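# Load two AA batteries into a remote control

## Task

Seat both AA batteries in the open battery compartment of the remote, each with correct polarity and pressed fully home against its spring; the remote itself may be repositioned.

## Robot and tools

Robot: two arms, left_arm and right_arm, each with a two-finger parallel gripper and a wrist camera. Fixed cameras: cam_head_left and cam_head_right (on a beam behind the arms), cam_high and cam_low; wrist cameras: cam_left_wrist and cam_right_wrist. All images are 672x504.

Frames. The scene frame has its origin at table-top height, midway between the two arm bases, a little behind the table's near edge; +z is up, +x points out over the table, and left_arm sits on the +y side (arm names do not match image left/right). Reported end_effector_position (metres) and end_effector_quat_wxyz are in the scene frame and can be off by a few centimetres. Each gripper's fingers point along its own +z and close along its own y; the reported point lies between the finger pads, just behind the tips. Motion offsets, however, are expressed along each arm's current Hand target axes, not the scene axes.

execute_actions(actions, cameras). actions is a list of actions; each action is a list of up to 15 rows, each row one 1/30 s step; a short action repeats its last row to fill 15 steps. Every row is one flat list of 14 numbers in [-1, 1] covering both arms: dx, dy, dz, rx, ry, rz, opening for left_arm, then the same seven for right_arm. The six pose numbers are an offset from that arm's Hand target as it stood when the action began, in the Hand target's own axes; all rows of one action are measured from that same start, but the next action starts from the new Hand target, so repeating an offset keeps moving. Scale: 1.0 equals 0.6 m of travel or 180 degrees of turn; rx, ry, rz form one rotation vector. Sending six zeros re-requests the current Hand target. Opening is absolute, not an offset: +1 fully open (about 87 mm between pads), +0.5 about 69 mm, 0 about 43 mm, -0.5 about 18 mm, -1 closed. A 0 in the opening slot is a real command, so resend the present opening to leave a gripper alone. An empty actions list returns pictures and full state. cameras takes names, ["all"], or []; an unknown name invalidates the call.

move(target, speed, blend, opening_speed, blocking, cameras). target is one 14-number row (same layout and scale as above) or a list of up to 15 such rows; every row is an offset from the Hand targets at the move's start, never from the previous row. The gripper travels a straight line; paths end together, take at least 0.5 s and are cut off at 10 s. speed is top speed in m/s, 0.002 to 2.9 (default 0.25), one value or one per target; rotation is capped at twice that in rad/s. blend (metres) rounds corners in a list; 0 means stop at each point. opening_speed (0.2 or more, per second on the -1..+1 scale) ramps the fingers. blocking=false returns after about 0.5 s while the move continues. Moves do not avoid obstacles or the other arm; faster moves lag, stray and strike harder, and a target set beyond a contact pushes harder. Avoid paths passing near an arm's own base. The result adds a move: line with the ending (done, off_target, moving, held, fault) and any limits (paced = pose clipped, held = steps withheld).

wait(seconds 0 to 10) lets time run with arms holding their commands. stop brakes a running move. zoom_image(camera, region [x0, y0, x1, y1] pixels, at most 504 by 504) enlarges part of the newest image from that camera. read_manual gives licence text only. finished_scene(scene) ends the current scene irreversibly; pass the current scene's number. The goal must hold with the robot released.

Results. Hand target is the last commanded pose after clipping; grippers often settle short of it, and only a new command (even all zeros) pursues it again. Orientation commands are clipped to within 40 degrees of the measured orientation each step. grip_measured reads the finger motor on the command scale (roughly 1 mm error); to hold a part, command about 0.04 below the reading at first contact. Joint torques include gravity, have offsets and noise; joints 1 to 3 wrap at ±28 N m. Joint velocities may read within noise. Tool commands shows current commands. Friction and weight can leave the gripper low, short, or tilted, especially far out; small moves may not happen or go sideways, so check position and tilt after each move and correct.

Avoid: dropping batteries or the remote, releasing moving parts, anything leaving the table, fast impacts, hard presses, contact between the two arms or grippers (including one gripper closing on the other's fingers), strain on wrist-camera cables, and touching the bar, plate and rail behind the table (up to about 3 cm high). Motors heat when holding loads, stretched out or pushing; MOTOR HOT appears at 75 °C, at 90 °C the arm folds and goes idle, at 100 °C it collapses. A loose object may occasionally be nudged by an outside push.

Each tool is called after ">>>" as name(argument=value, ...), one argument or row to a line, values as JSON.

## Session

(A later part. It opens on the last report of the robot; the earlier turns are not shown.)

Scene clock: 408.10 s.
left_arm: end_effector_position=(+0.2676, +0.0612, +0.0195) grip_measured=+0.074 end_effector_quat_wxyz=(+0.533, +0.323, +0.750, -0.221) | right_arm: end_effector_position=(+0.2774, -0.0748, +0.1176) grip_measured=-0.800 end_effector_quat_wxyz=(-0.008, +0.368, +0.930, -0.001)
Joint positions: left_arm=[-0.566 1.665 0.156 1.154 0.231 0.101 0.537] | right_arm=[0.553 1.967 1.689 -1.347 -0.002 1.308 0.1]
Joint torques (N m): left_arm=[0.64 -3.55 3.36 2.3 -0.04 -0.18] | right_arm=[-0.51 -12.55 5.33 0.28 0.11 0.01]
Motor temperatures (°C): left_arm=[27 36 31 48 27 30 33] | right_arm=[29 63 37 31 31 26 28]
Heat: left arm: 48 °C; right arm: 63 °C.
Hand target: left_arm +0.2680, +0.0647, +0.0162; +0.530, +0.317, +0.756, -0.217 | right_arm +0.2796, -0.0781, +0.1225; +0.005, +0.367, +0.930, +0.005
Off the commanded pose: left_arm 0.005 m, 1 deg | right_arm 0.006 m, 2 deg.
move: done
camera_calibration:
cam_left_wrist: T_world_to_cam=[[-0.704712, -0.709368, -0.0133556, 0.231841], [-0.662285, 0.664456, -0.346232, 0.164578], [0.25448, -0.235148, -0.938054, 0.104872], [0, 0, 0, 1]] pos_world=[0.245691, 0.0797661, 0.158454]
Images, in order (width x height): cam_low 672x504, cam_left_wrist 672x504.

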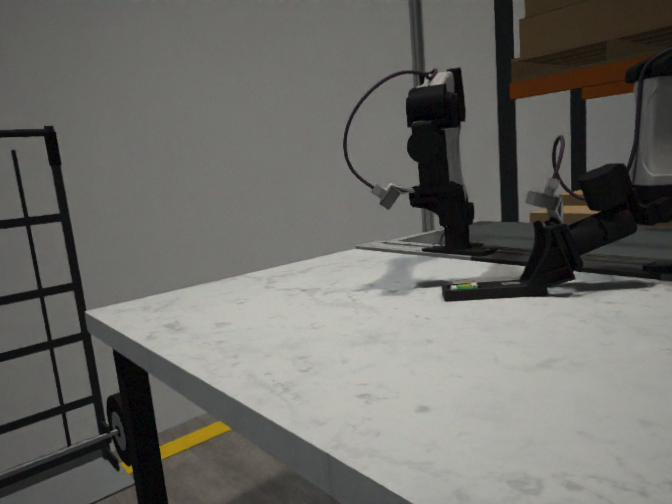

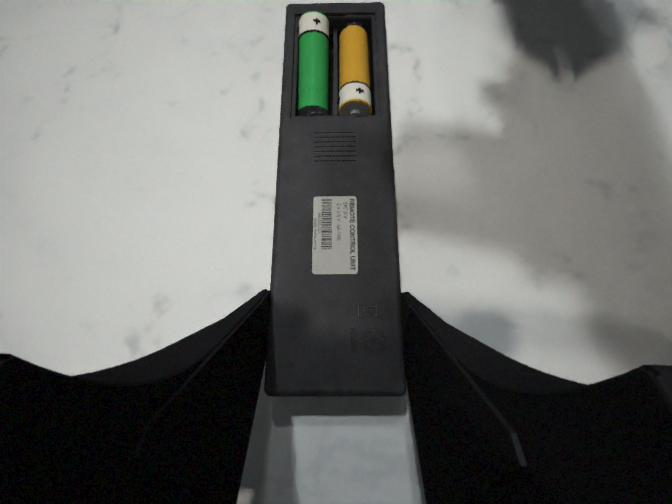

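>>> zoom_image(
  camera="cam_low",
  region=[435, 270, 495, 305],
)

>>> zoom_image(
  camera="cam_left_wrist",
  region=[275, 0, 395, 125],
)

>>> execute_actions(
  actions=[],
)

>>> zoom_image(
  camera="cam_head_right",
  region=[300, 240, 420, 340],
)

>>> zoom_image(
  camera="cam_high",
  region=[260, 190, 420, 330],
)

Scaled by 8.400 from the camera's 672x504 image, which has a finer 960x720 frame.

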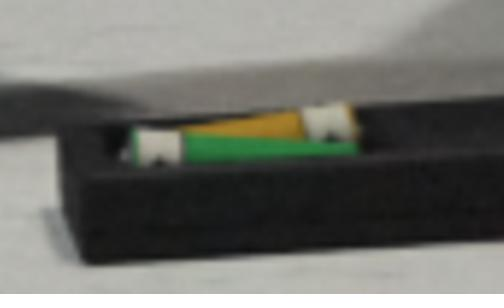

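Scaled by 4.032 from the camera's 672x504 image, which has a finer 960x720 frame.

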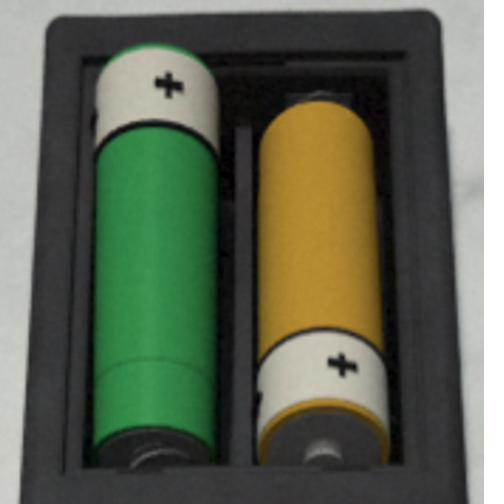

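Scene clock: 410.10 s.
left_arm: end_effector_position=(+0.2676, +0.0612, +0.0195) grip_measured=+0.074 end_effector_quat_wxyz=(+0.533, +0.323, +0.750, -0.221) | right_arm: end_effector_position=(+0.2774, -0.0749, +0.1176) grip_measured=-0.800 end_effector_quat_wxyz=(-0.008, +0.368, +0.930, -0.001)
Joint positions: left_arm=[-0.566 1.665 0.156 1.154 0.231 0.101 0.537] | right_arm=[0.553 1.967 1.689 -1.347 -0.002 1.307 0.1]
Joint velocities: within noise
Joint torques (N m): left_arm=[0.62 -3.54 3.36 2.3 -0.04 -0.18] | right_arm=[-0.43 -12.53 5.27 0.24 0.15 0]
Motor temperatures (°C): left_arm=[27 36 31 48 27 30 33] | right_arm=[29 63 37 31 31 26 28]
Heat: left arm: 48 °C; right arm: 63 °C.
Hand target: left_arm +0.2680, +0.0647, +0.0162; +0.530, +0.317, +0.756, -0.217 | right_arm +0.2796, -0.0782, +0.1225; +0.005, +0.367, +0.930, +0.005
Tool commands: left_gripper/opening=-0.2 right_gripper/opening=-0.8
Off the commanded pose: left_arm 0.005 m, 1 deg | right_arm 0.006 m, 2 deg.
camera_calibration:
cam_left_wrist: T_world_to_cam=[[-0.704712, -0.709368, -0.0133556, 0.231841], [-0.662285, 0.664456, -0.346232, 0.164578], [0.25448, -0.235148, -0.938054, 0.104872], [0, 0, 0, 1]] pos_world=[0.245691, 0.0797661, 0.158454]
cam_right_wrist: T_world_to_cam=[[-0.690182, -0.723506, 0.0137049, 0.13421], [-0.44473, 0.439034, 0.780682, 0.0842293], [-0.570845, 0.532718, -0.624778, 0.420976], [0, 0, 0, 1]] pos_world=[0.370401, -0.164139, 0.195421]

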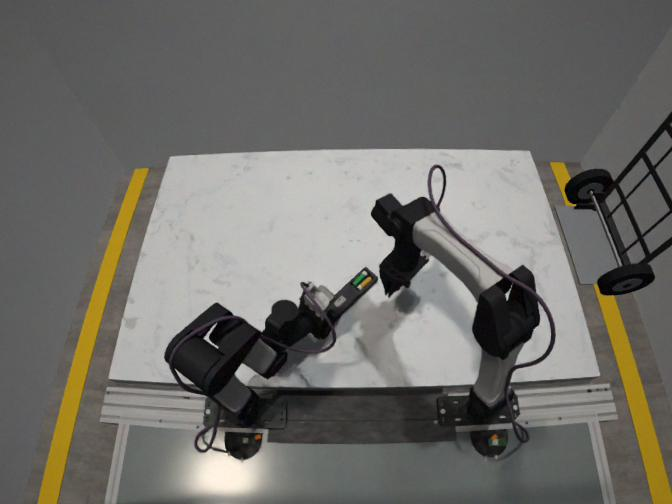

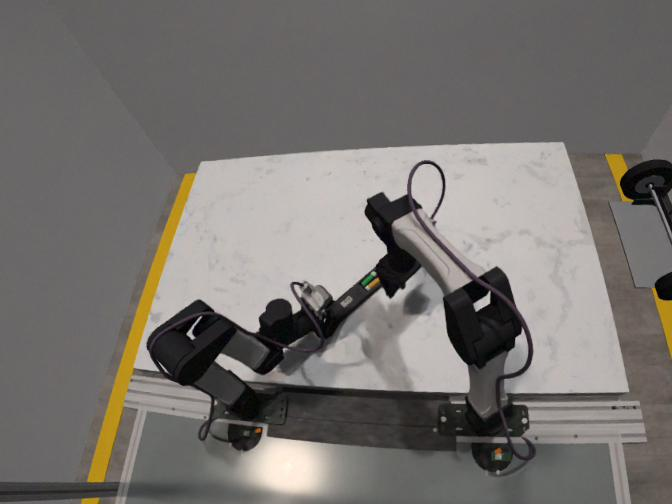

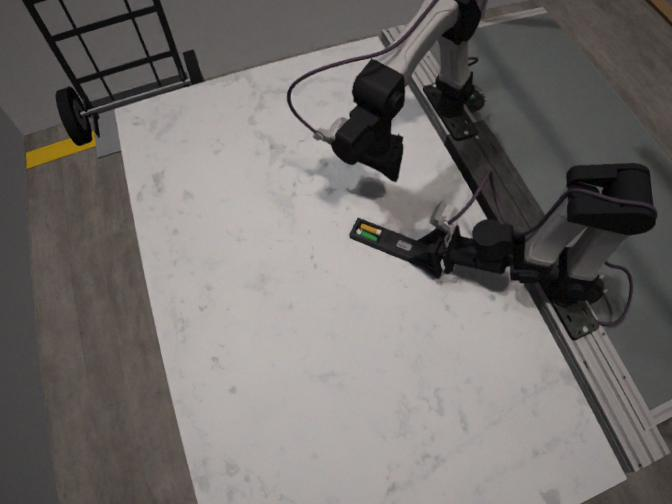

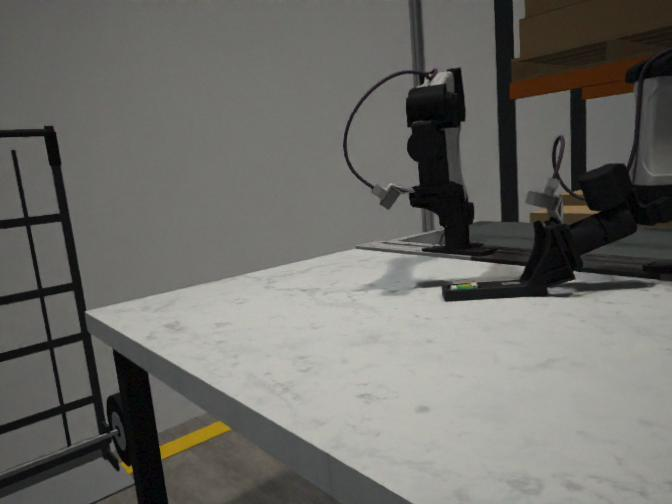

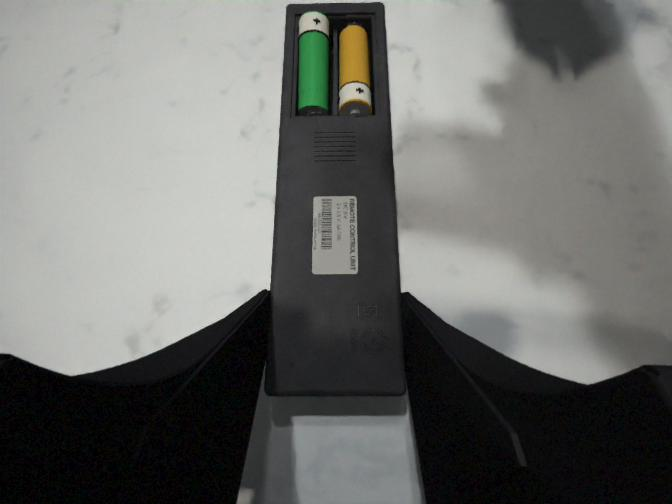

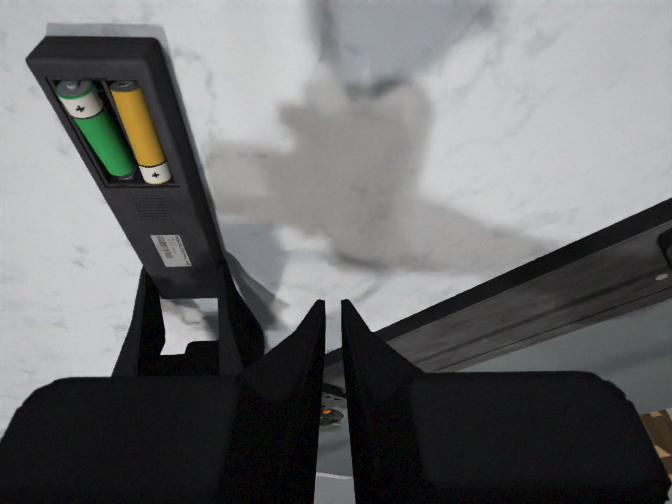

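Scaled by 4.200 from the camera's 672x504 image, which has a finer 960x720 frame.

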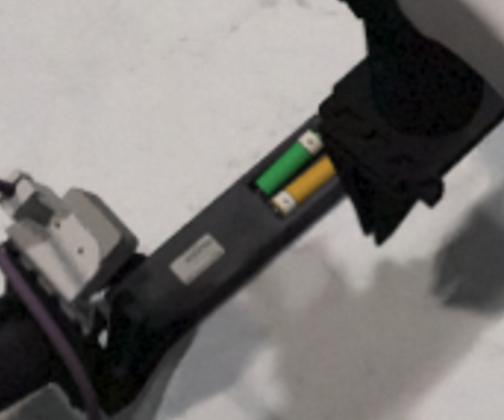

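Scaled by 3.150 from the camera's 672x504 image, which has a finer 960x720 frame.

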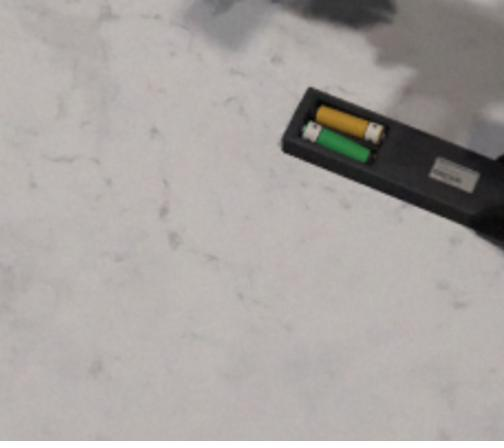

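>>> move(
  target=[
    [0,0,0,0,0,0,-0.2,0,0.15,0.07,0,0,0,-0.8],
    [0,0,0,0,0,0,-0.2,0.005,0.15,0.1,0,0,0,-0.8],
    [0,0,0,0,0,0,-0.2,0.005,0.15,0.22,0,0,0,-0.8],
    [0,0,0,0,0,0,-0.2,-0.05,0.15,0.24,0,0,0,-0.8],
    [0,0,0,0,0,0,-0.2,0.005,0.15,0.24,0,0,0,-0.8],
  ],
  speed=[0.25,0.2,0.06,0.05,0.05],
  cameras=["cam_left_wrist","cam_low"],
)

>>> zoom_image(
  camera="cam_left_wrist",
  region=[275, 0, 395, 125],
)

>>> zoom_image(
  camera="cam_low",
  region=[435, 270, 495, 305],
)

Scene clock: 416.57 s.
left_arm: end_effector_position=(+0.2676, +0.0612, +0.0195) grip_measured=+0.074 end_effector_quat_wxyz=(+0.533, +0.323, +0.750, -0.221) | right_arm: end_effector_position=(+0.3398, -0.0117, +0.0317) grip_measured=-0.799 end_effector_quat_wxyz=(-0.015, +0.370, +0.928, +0.040)
Joint positions: left_arm=[-0.566 1.665 0.156 1.154 0.231 0.101 0.537] | right_arm=[0.574 2.298 1.839 -1.106 -0.064 1.335 0.101]
Joint torques (N m): left_arm=[0.62 -3.54 3.36 2.3 -0.04 -0.18] | right_arm=[2.07 -5.49 1.32 1.16 0.63 0.23]
Motor temperatures (°C): left_arm=[27 36 31 48 27 30 33] | right_arm=[29 62 37 31 31 26 28]
Heat: left arm: 48 °C; right arm: 62 °C.
Hand target: left_arm +0.2680, +0.0647, +0.0162; +0.530, +0.317, +0.756, -0.217 | right_arm +0.3408, -0.0095, -0.0202; +0.005, +0.367, +0.930, +0.006
Off the commanded pose: left_arm 0.005 m, 1 deg | right_arm 0.052 m, 5 deg.
move: off_target (right_arm)
camera_calibration:
cam_left_wrist: T_world_to_cam=[[-0.704712, -0.709368, -0.0133556, 0.231841], [-0.662285, 0.664456, -0.346232, 0.164578], [0.25448, -0.235148, -0.938054, 0.104872], [0, 0, 0, 1]] pos_world=[0.245691, 0.0797661, 0.158454]
Images, in order (width x height): cam_low 672x504, cam_left_wrist 672x504.

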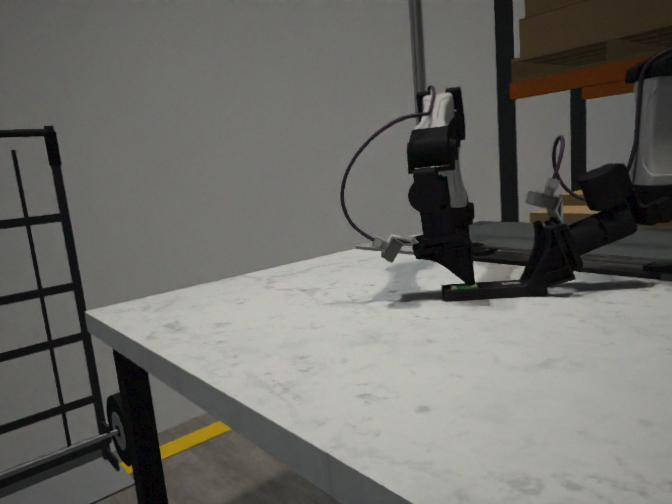

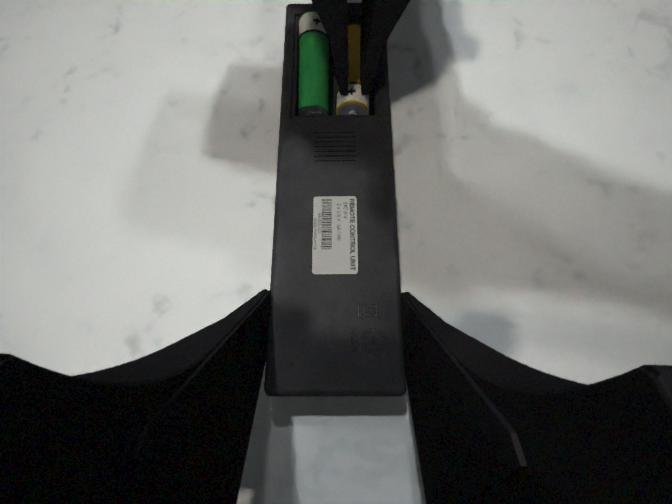

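Scaled by 4.032 from the camera's 672x504 image, which has a finer 960x720 frame.

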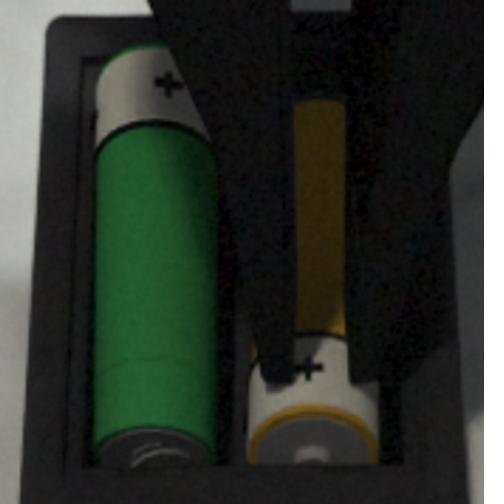

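Scaled by 8.400 from the camera's 672x504 image, which has a finer 960x720 frame.

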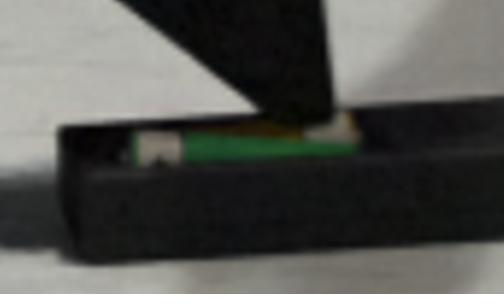

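>>> move(
  target=[
    [0,0,0,0,0,0,-0.2,0,0,-0.08,0,0,0,-0.8],
    [0,0,0,0,0,0,-0.2,0,-0.012,-0.13,0,0,0,-0.95],
    [0,0,0,0,0,0,-0.2,0,-0.012,-0.08,0,0,0,-0.95],
  ],
  speed=[0.1,0.1,0.06],
  cameras=["cam_left_wrist","cam_low"],
)

>>> zoom_image(
  camera="cam_left_wrist",
  region=[275, 0, 395, 125],
)

>>> zoom_image(
  camera="cam_low",
  region=[435, 270, 495, 305],
)

Scene clock: 421.43 s.
left_arm: end_effector_position=(+0.2676, +0.0612, +0.0195) grip_measured=+0.074 end_effector_quat_wxyz=(+0.533, +0.323, +0.750, -0.221) | right_arm: end_effector_position=(+0.3321, -0.0183, +0.0334) grip_measured=-0.950 end_effector_quat_wxyz=(-0.007, +0.369, +0.929, +0.000)
Joint positions: left_arm=[-0.566 1.665 0.156 1.154 0.231 0.101 0.537] | right_arm=[0.594 2.314 1.883 -1.191 -0.005 1.351 0.025]
Joint torques (N m): left_arm=[0.64 -3.54 3.36 2.3 -0.04 -0.18] | right_arm=[0.5 -13.16 4.33 0.61 0.15 0.1]
Motor temperatures (°C): left_arm=[27 36 31 48 27 30 33] | right_arm=[29 62 37 31 31 26 28]
Heat: left arm: 48 °C; right arm: 62 °C.
Hand target: left_arm +0.2680, +0.0647, +0.0162; +0.530, +0.317, +0.756, -0.217 | right_arm +0.3351, -0.0150, +0.0277; +0.005, +0.367, +0.930, +0.005
Off the commanded pose: left_arm 0.005 m, 1 deg | right_arm 0.007 m, 2 deg.
move: done; target 2's new opening was sent with right_arm's hand 0.020 m and 3 deg from that target
camera_calibration:
cam_left_wrist: T_world_to_cam=[[-0.704712, -0.709368, -0.0133556, 0.231841], [-0.662285, 0.664456, -0.346232, 0.164578], [0.25448, -0.235148, -0.938054, 0.104872], [0, 0, 0, 1]] pos_world=[0.245691, 0.0797661, 0.158454]
Images, in order (width x height): cam_low 672x504, cam_left_wrist 672x504.

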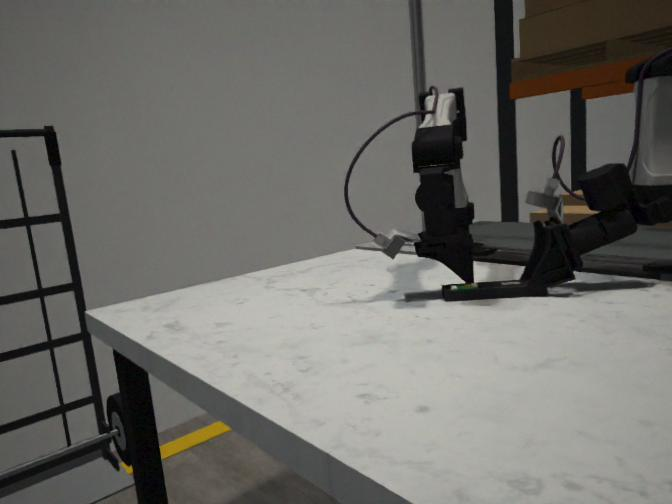

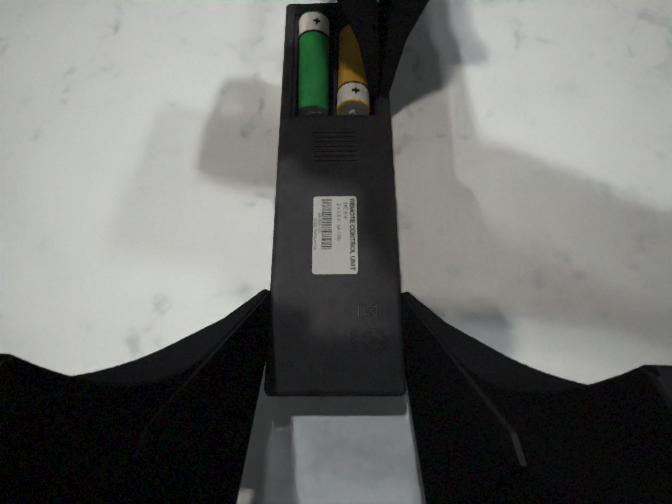

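Scaled by 4.032 from the camera's 672x504 image, which has a finer 960x720 frame.

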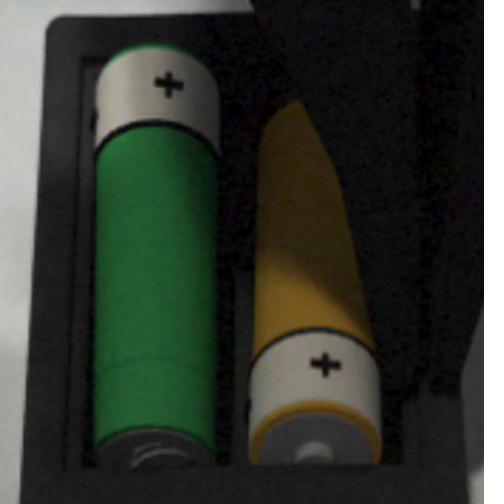

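Scaled by 8.400 from the camera's 672x504 image, which has a finer 960x720 frame.

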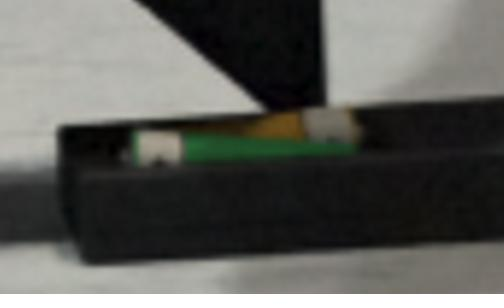

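>>> move(
  target=[
    [0,0,0,0,0,0,-0.2,0,0,-0.06,0,0,0,-0.95],
    [0,0,0,0,0,0,-0.2,0,0.014,-0.06,0,0,0,-0.95],
    [0,0,0,0,0,0,-0.2,0,0.014,0.01,0,0,0,-0.95],
  ],
  speed=[0.1,0.1,0.06],
  cameras=["cam_left_wrist","cam_low"],
)

>>> zoom_image(
  camera="cam_left_wrist",
  region=[275, 0, 395, 125],
)

Scene clock: 425.20 s.
left_arm: end_effector_position=(+0.2676, +0.0612, +0.0195) grip_measured=+0.074 end_effector_quat_wxyz=(+0.533, +0.323, +0.750, -0.221) | right_arm: end_effector_position=(+0.3389, -0.0118, +0.0358) grip_measured=-0.950 end_effector_quat_wxyz=(-0.003, +0.367, +0.930, +0.006)
Joint positions: left_arm=[-0.566 1.665 0.156 1.154 0.231 0.101 0.537] | right_arm=[0.598 2.336 1.93 -1.2 -0.005 1.351 0.025]
Joint torques (N m): left_arm=[0.64 -3.54 3.36 2.3 -0.04 -0.18] | right_arm=[0.38 -11.77 3.93 0.65 0.17 0.11]
Motor temperatures (°C): left_arm=[27 36 31 48 27 30 33] | right_arm=[29 63 37 31 31 26 28]
Heat: left arm: 48 °C; right arm: 63 °C.
Hand target: left_arm +0.2680, +0.0647, +0.0162; +0.530, +0.317, +0.756, -0.217 | right_arm +0.3411, -0.0088, +0.0218; +0.005, +0.367, +0.930, +0.006
Off the commanded pose: left_arm 0.005 m, 1 deg | right_arm 0.014 m, 1 deg.
move: off_target (right_arm)
camera_calibration:
cam_left_wrist: T_world_to_cam=[[-0.704712, -0.709368, -0.0133556, 0.231841], [-0.662285, 0.664456, -0.346232, 0.164578], [0.25448, -0.235148, -0.938054, 0.104872], [0, 0, 0, 1]] pos_world=[0.245691, 0.0797661, 0.158454]
Images, in order (width x height): cam_low 672x504, cam_left_wrist 672x504.

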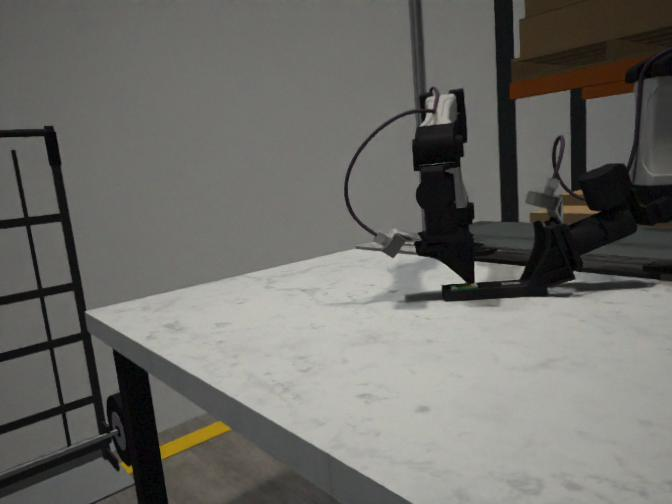

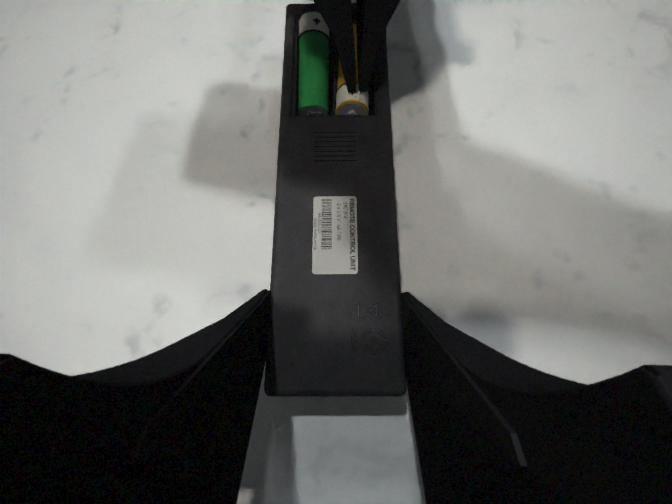

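Scaled by 4.032 from the camera's 672x504 image, which has a finer 960x720 frame.

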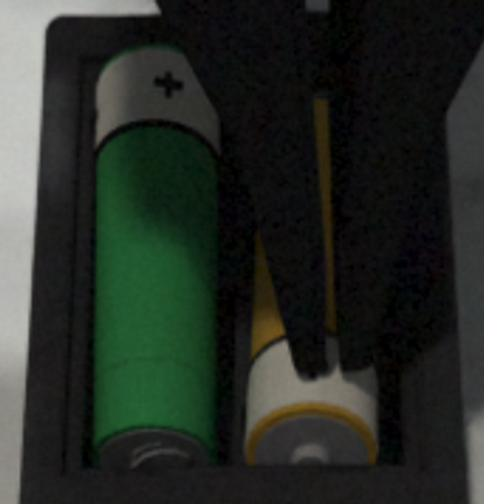

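Fingers on crown, slightly right. Press hard.

>>> move(
  target=[
    [0,0,0,0,0,0,-0.2,0,-0.01,0.1,0,0,0,-0.95],
    [0,0,0,0,0,0,-0.2,-0.04,-0.02,0.13,0,0,0,-0.95],
  ],
  speed=[0.06,0.05],
  cameras=["cam_left_wrist","cam_low"],
)

>>> zoom_image(
  camera="cam_left_wrist",
  region=[275, 0, 395, 125],
)

>>> zoom_image(
  camera="cam_low",
  region=[435, 270, 495, 305],
)

Scene clock: 428.63 s.
left_arm: end_effector_position=(+0.2676, +0.0612, +0.0195) grip_measured=+0.074 end_effector_quat_wxyz=(+0.533, +0.323, +0.750, -0.221) | right_arm: end_effector_position=(+0.3392, -0.0135, +0.0292) grip_measured=-0.950 end_effector_quat_wxyz=(-0.028, +0.361, +0.929, +0.082)
Joint positions: left_arm=[-0.566 1.665 0.156 1.154 0.231 0.101 0.537] | right_arm=[0.544 2.25 1.731 -0.998 -0.135 1.292 0.025]
Joint torques (N m): left_arm=[0.62 -3.54 3.36 2.3 -0.04 -0.18] | right_arm=[-0.21 0.29 0.62 1.35 1.18 0.04]
Motor temperatures (°C): left_arm=[27 36 31 48 27 30 33] | right_arm=[29 62 36 31 31 26 28]
Heat: left arm: 48 °C; right arm: 62 °C.
Hand target: left_arm +0.2680, +0.0647, +0.0162; +0.530, +0.317, +0.756, -0.217 | right_arm +0.3513, -0.0335, -0.0563; +0.005, +0.367, +0.930, +0.005
Off the commanded pose: left_arm 0.005 m, 1 deg | right_arm 0.089 m, 10 deg.
move: off_target (right_arm)
camera_calibration:
cam_left_wrist: T_world_to_cam=[[-0.704712, -0.709368, -0.0133556, 0.231841], [-0.662285, 0.664456, -0.346232, 0.164578], [0.25448, -0.235148, -0.938054, 0.104872], [0, 0, 0, 1]] pos_world=[0.245691, 0.0797661, 0.158454]
Images, in order (width x height): cam_low 672x504, cam_left_wrist 672x504.

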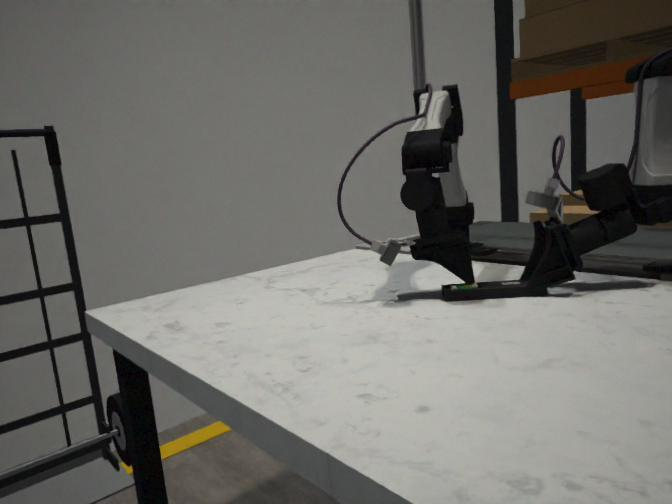

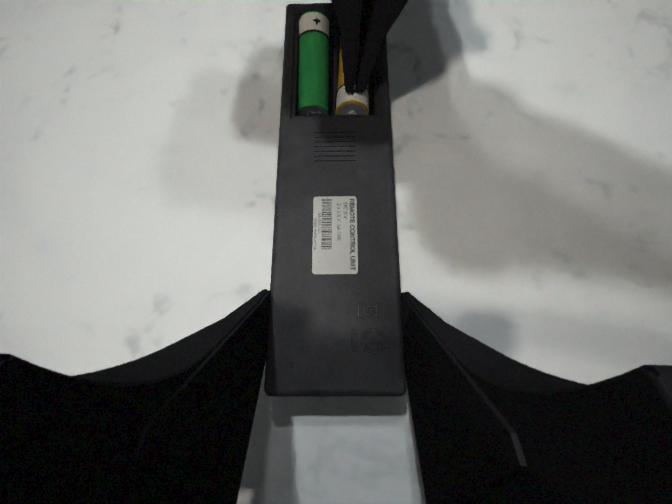

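Scaled by 4.032 from the camera's 672x504 image, which has a finer 960x720 frame.

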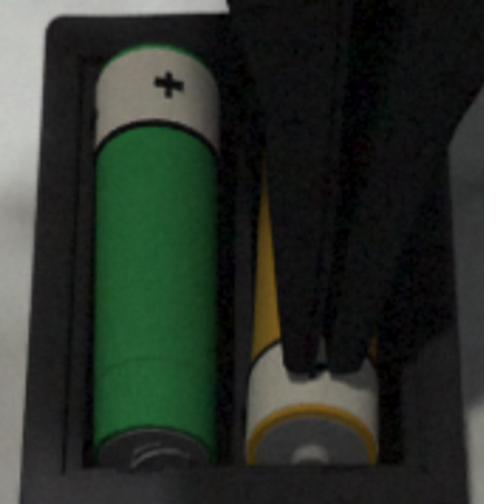

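Scaled by 8.400 from the camera's 672x504 image, which has a finer 960x720 frame.

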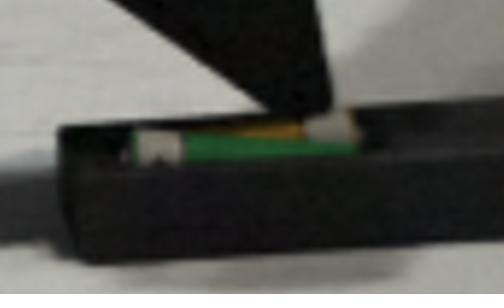

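>>> move(
  target=[
    [0,0,0,0,0,0,-0.2,0.04,0.02,-0.2,0,0,0,-0.95],
    [0,0,0,0,0,0,-0.2,-0.0,0.02,-0.24,0,0,0,-0.95],
  ],
  speed=0.12,
  cameras=["cam_left_wrist","cam_low"],
)

>>> zoom_image(
  camera="cam_left_wrist",
  region=[275, 0, 395, 125],
)

>>> zoom_image(
  camera="cam_low",
  region=[435, 270, 495, 305],
)

Scene clock: 432.67 s.
left_arm: end_effector_position=(+0.2676, +0.0612, +0.0195) grip_measured=+0.074 end_effector_quat_wxyz=(+0.533, +0.323, +0.750, -0.221) | right_arm: end_effector_position=(+0.3512, -0.0271, +0.0844) grip_measured=-0.950 end_effector_quat_wxyz=(-0.006, +0.370, +0.929, +0.001)
Joint positions: left_arm=[-0.566 1.665 0.156 1.154 0.231 0.101 0.537] | right_arm=[0.556 2.355 2.156 -1.419 -0.002 1.316 0.025]
Joint torques (N m): left_arm=[0.62 -3.55 3.36 2.3 -0.04 -0.18] | right_arm=[-0.06 -12.48 9.8 0.14 0.11 -0.05]
Motor temperatures (°C): left_arm=[27 36 31 48 27 30 33] | right_arm=[29 61 37 31 31 26 28]
Heat: left arm: 48 °C; right arm: 61 °C.
Hand target: left_arm +0.2680, +0.0647, +0.0162; +0.530, +0.317, +0.756, -0.217 | right_arm +0.3576, -0.0256, +0.0879; +0.005, +0.367, +0.930, +0.005
Off the commanded pose: left_arm 0.005 m, 1 deg | right_arm 0.007 m, 1 deg.
move: done
camera_calibration:
cam_left_wrist: T_world_to_cam=[[-0.704712, -0.709368, -0.0133556, 0.231841], [-0.662285, 0.664456, -0.346232, 0.164578], [0.25448, -0.235148, -0.938054, 0.104872], [0, 0, 0, 1]] pos_world=[0.245691, 0.0797661, 0.158454]
Images, in order (width x height): cam_low 672x504, cam_left_wrist 672x504.

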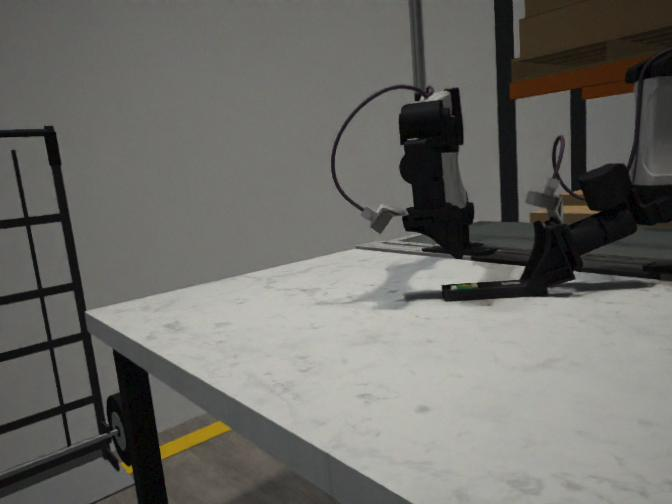

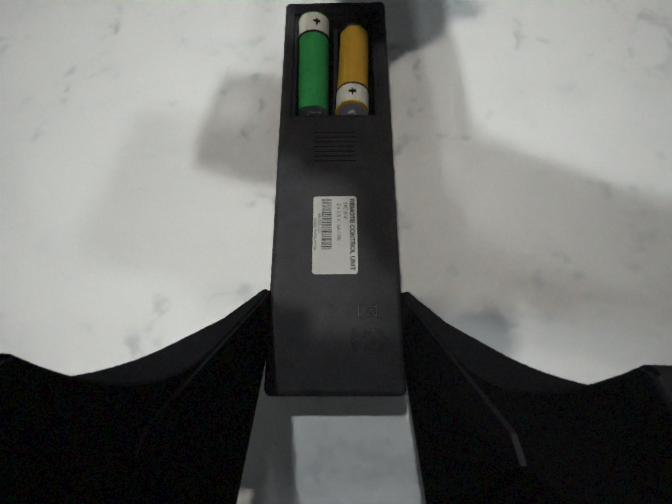

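Scaled by 4.032 from the camera's 672x504 image, which has a finer 960x720 frame.

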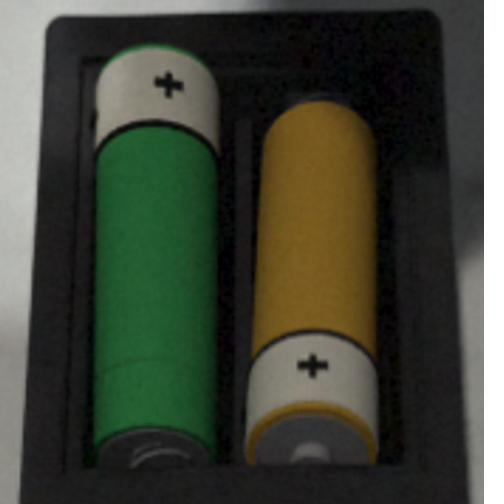

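Scaled by 8.400 from the camera's 672x504 image, which has a finer 960x720 frame.

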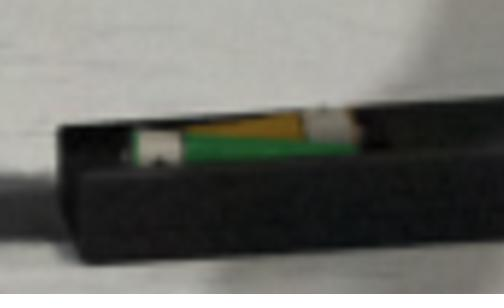

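>>> move(
  target=[
    [0,0,0,0,0,0,-0.2,-0.028,0.031,0,0,0,0,-0.95],
    [0,0,0,0,0,0,-0.2,-0.028,0.031,0.065,0,0,0,-0.95],
  ],
  speed=0.1,
  cameras=["cam_left_wrist","cam_low"],
)

>>> zoom_image(
  camera="cam_left_wrist",
  region=[275, 0, 395, 125],
)

>>> zoom_image(
  camera="cam_low",
  region=[435, 270, 495, 305],
)

Scene clock: 436.53 s.
left_arm: end_effector_position=(+0.2676, +0.0612, +0.0195) grip_measured=+0.074 end_effector_quat_wxyz=(+0.533, +0.323, +0.750, -0.221) | right_arm: end_effector_position=(+0.3787, -0.0208, +0.0450) grip_measured=-0.950 end_effector_quat_wxyz=(-0.007, +0.368, +0.930, +0.000)
Joint positions: left_arm=[-0.566 1.665 0.156 1.154 0.231 0.101 0.537] | right_arm=[0.536 2.506 2.265 -1.381 -0.001 1.291 0.025]
Joint torques (N m): left_arm=[0.64 -3.54 3.36 2.3 -0.04 -0.18] | right_arm=[-0.54 -16.12 5.45 0.31 0.12 -0.01]
Motor temperatures (°C): left_arm=[27 36 31 48 27 30 33] | right_arm=[29 61 37 31 31 26 28]
Heat: left arm: 48 °C; right arm: 61 °C.
Hand target: left_arm +0.2680, +0.0647, +0.0162; +0.530, +0.317, +0.756, -0.217 | right_arm +0.3832, -0.0234, +0.0492; +0.005, +0.367, +0.930, +0.005
Off the commanded pose: left_arm 0.005 m, 1 deg | right_arm 0.007 m, 2 deg.
move: done
camera_calibration:
cam_left_wrist: T_world_to_cam=[[-0.704712, -0.709368, -0.0133556, 0.231841], [-0.662285, 0.664456, -0.346232, 0.164578], [0.25448, -0.235148, -0.938054, 0.104872], [0, 0, 0, 1]] pos_world=[0.245691, 0.0797661, 0.158454]
Images, in order (width x height): cam_low 672x504, cam_left_wrist 672x504.

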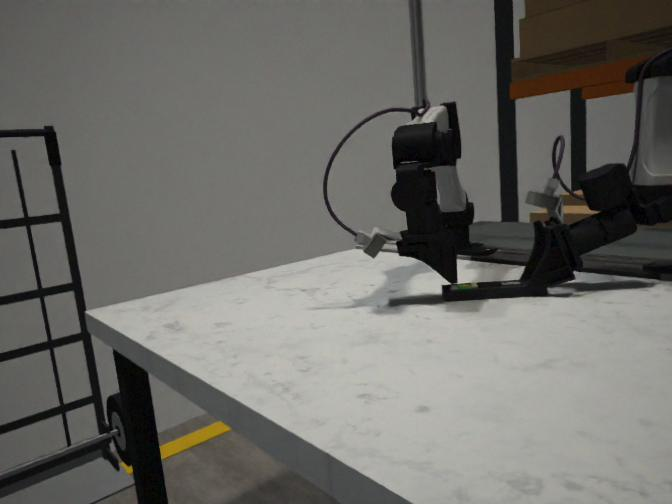

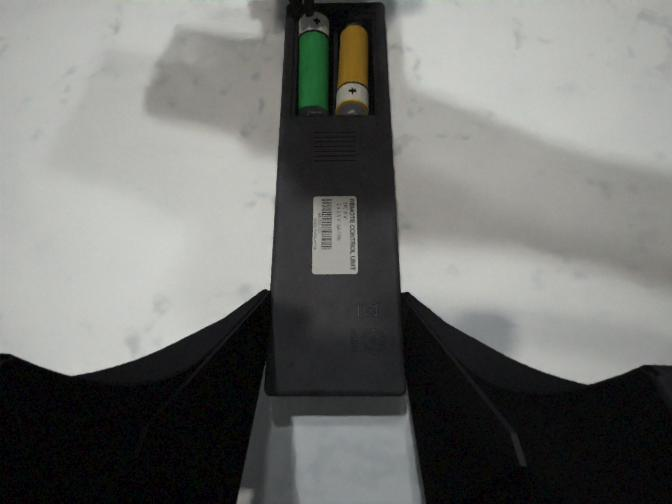

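Scaled by 4.032 from the camera's 672x504 image, which has a finer 960x720 frame.

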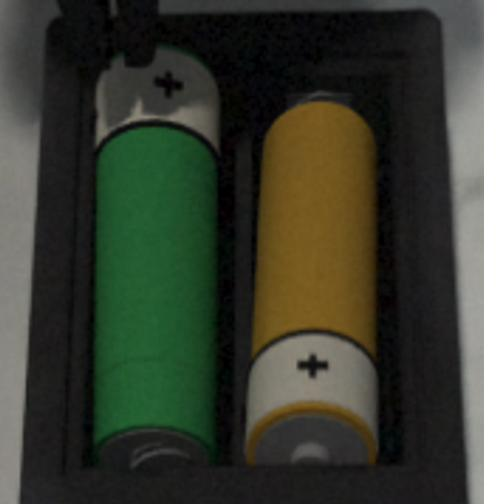

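Scaled by 8.400 from the camera's 672x504 image, which has a finer 960x720 frame.

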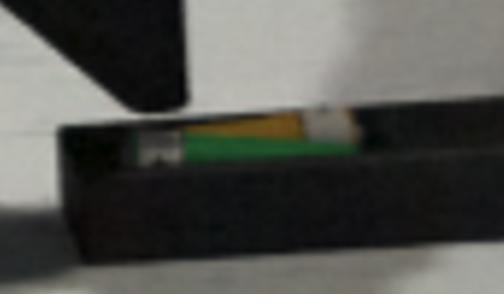

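>>> move(
  target=[
    [0,0,0,0,0,0,-0.2,0.005,-0.012,-0.03,0,0,0,-0.95],
    [0,0,0,0,0,0,-0.2,0.012,-0.01,0.05,0,0,0,-0.95],
  ],
  speed=0.08,
  cameras=["cam_left_wrist","cam_low"],
)

>>> zoom_image(
  camera="cam_left_wrist",
  region=[275, 0, 395, 125],
)

>>> zoom_image(
  camera="cam_low",
  region=[435, 270, 495, 305],
)

Scene clock: 439.53 s.
left_arm: end_effector_position=(+0.2677, +0.0613, +0.0195) grip_measured=+0.074 end_effector_quat_wxyz=(+0.534, +0.323, +0.750, -0.221) | right_arm: end_effector_position=(+0.3668, -0.0276, +0.0312) grip_measured=-0.951 end_effector_quat_wxyz=(-0.010, +0.368, +0.930, -0.004)
Joint positions: left_arm=[-0.566 1.665 0.156 1.154 0.23 0.101 0.537] | right_arm=[0.536 2.443 2.098 -1.287 -0.002 1.291 0.024]
Joint torques (N m): left_arm=[0.64 -3.54 3.36 2.3 -0.03 -0.18] | right_arm=[0.25 -13.16 3.7 0.81 0.11 0.06]
Motor temperatures (°C): left_arm=[27 36 31 48 27 30 33] | right_arm=[29 62 37 31 31 26 28]
Heat: left arm: 48 °C; right arm: 62 °C.
Hand target: left_arm +0.2680, +0.0647, +0.0162; +0.530, +0.317, +0.756, -0.217 | right_arm +0.3742, -0.0225, +0.0192; +0.005, +0.367, +0.930, +0.006
Off the commanded pose: left_arm 0.005 m, 1 deg | right_arm 0.015 m, 2 deg.
move: off_target (right_arm)
camera_calibration:
cam_left_wrist: T_world_to_cam=[[-0.703951, -0.710114, -0.0137857, 0.231856], [-0.66291, 0.663876, -0.346148, 0.16483], [0.254957, -0.234533, -0.938079, 0.104684], [0, 0, 0, 1]] pos_world=[0.245793, 0.0797692, 0.158453]
Images, in order (width x height): cam_low 672x504, cam_left_wrist 672x504.

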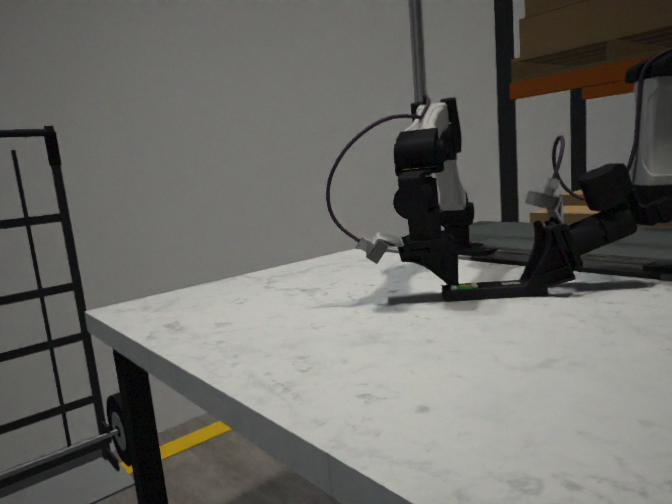

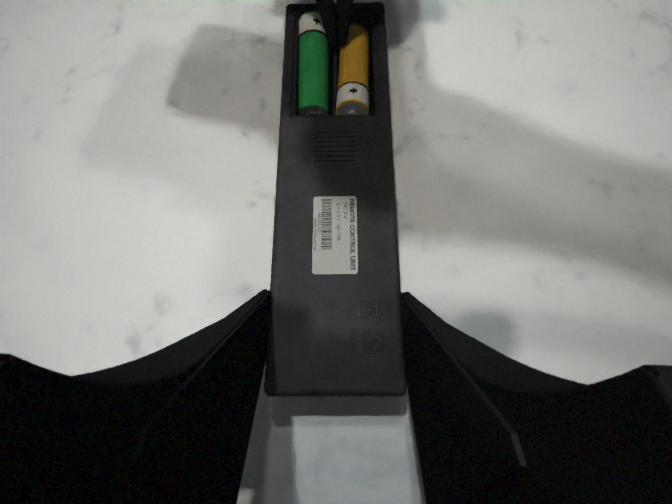

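Scaled by 4.032 from the camera's 672x504 image, which has a finer 960x720 frame.

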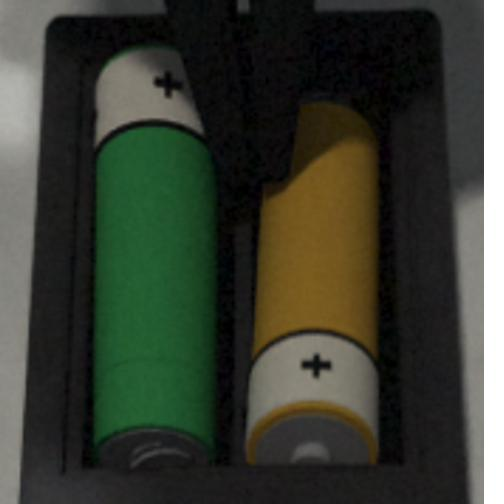

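Scaled by 8.400 from the camera's 672x504 image, which has a finer 960x720 frame.

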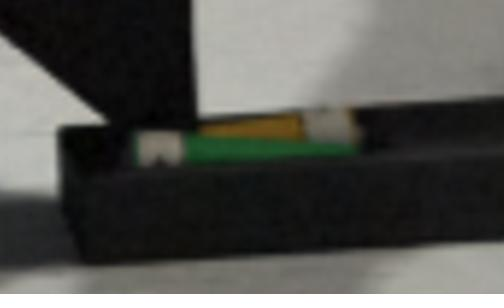

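>>> move(
  target=[
    [0,0,0,0,0,0,-0.2,0,0,-0.09,0,0,0,-0.95],
    [0,0,0,0,0,0,-0.2,-0.013,0.006,-0.06,0,0,0,-0.95],
    [0,0,0,0,0,0,-0.2,-0.013,0.006,0.01,0,0,0,-0.95],
  ],
  speed=0.08,
  cameras=["cam_left_wrist"],
)

>>> zoom_image(
  camera="cam_left_wrist",
  region=[275, 0, 395, 125],
)

Scene clock: 443.50 s.
left_arm: end_effector_position=(+0.2677, +0.0613, +0.0195) grip_measured=+0.074 end_effector_quat_wxyz=(+0.534, +0.323, +0.750, -0.221) | right_arm: end_effector_position=(+0.3740, -0.0238, +0.0355) grip_measured=-0.950 end_effector_quat_wxyz=(-0.007, +0.366, +0.931, +0.008)
Joint positions: left_arm=[-0.566 1.665 0.156 1.154 0.23 0.101 0.537] | right_arm=[0.532 2.455 2.135 -1.289 -0.012 1.281 0.025]
Joint torques (N m): left_arm=[0.64 -3.54 3.36 2.3 -0.03 -0.18] | right_arm=[-0.35 -11.55 3.14 0.86 0.2 0.06]
Motor temperatures (°C): left_arm=[27 36 31 49 27 30 33] | right_arm=[29 63 37 31 31 26 28]
Heat: left arm: 49 °C; right arm: 63 °C.
Hand target: left_arm +0.2680, +0.0647, +0.0162; +0.530, +0.317, +0.756, -0.217 | right_arm +0.3825, -0.0253, +0.0133; +0.005, +0.367, +0.930, +0.006
Off the commanded pose: left_arm 0.005 m, 1 deg | right_arm 0.024 m, 1 deg.
move: off_target (right_arm)
camera_calibration:
cam_left_wrist: T_world_to_cam=[[-0.703951, -0.710114, -0.0137857, 0.231856], [-0.66291, 0.663876, -0.346148, 0.16483], [0.254957, -0.234533, -0.938079, 0.104684], [0, 0, 0, 1]] pos_world=[0.245793, 0.0797692, 0.158453]
Images, in order (width x height): cam_left_wrist 672x504.

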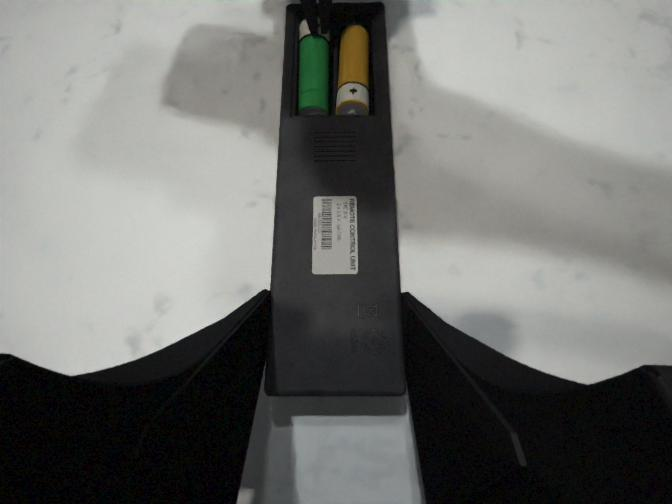

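Scaled by 4.032 from the camera's 672x504 image, which has a finer 960x720 frame.

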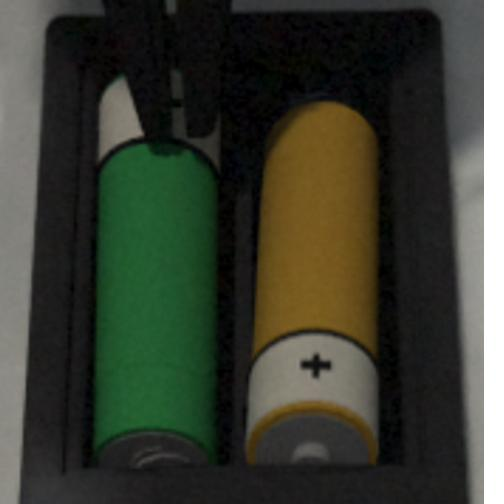

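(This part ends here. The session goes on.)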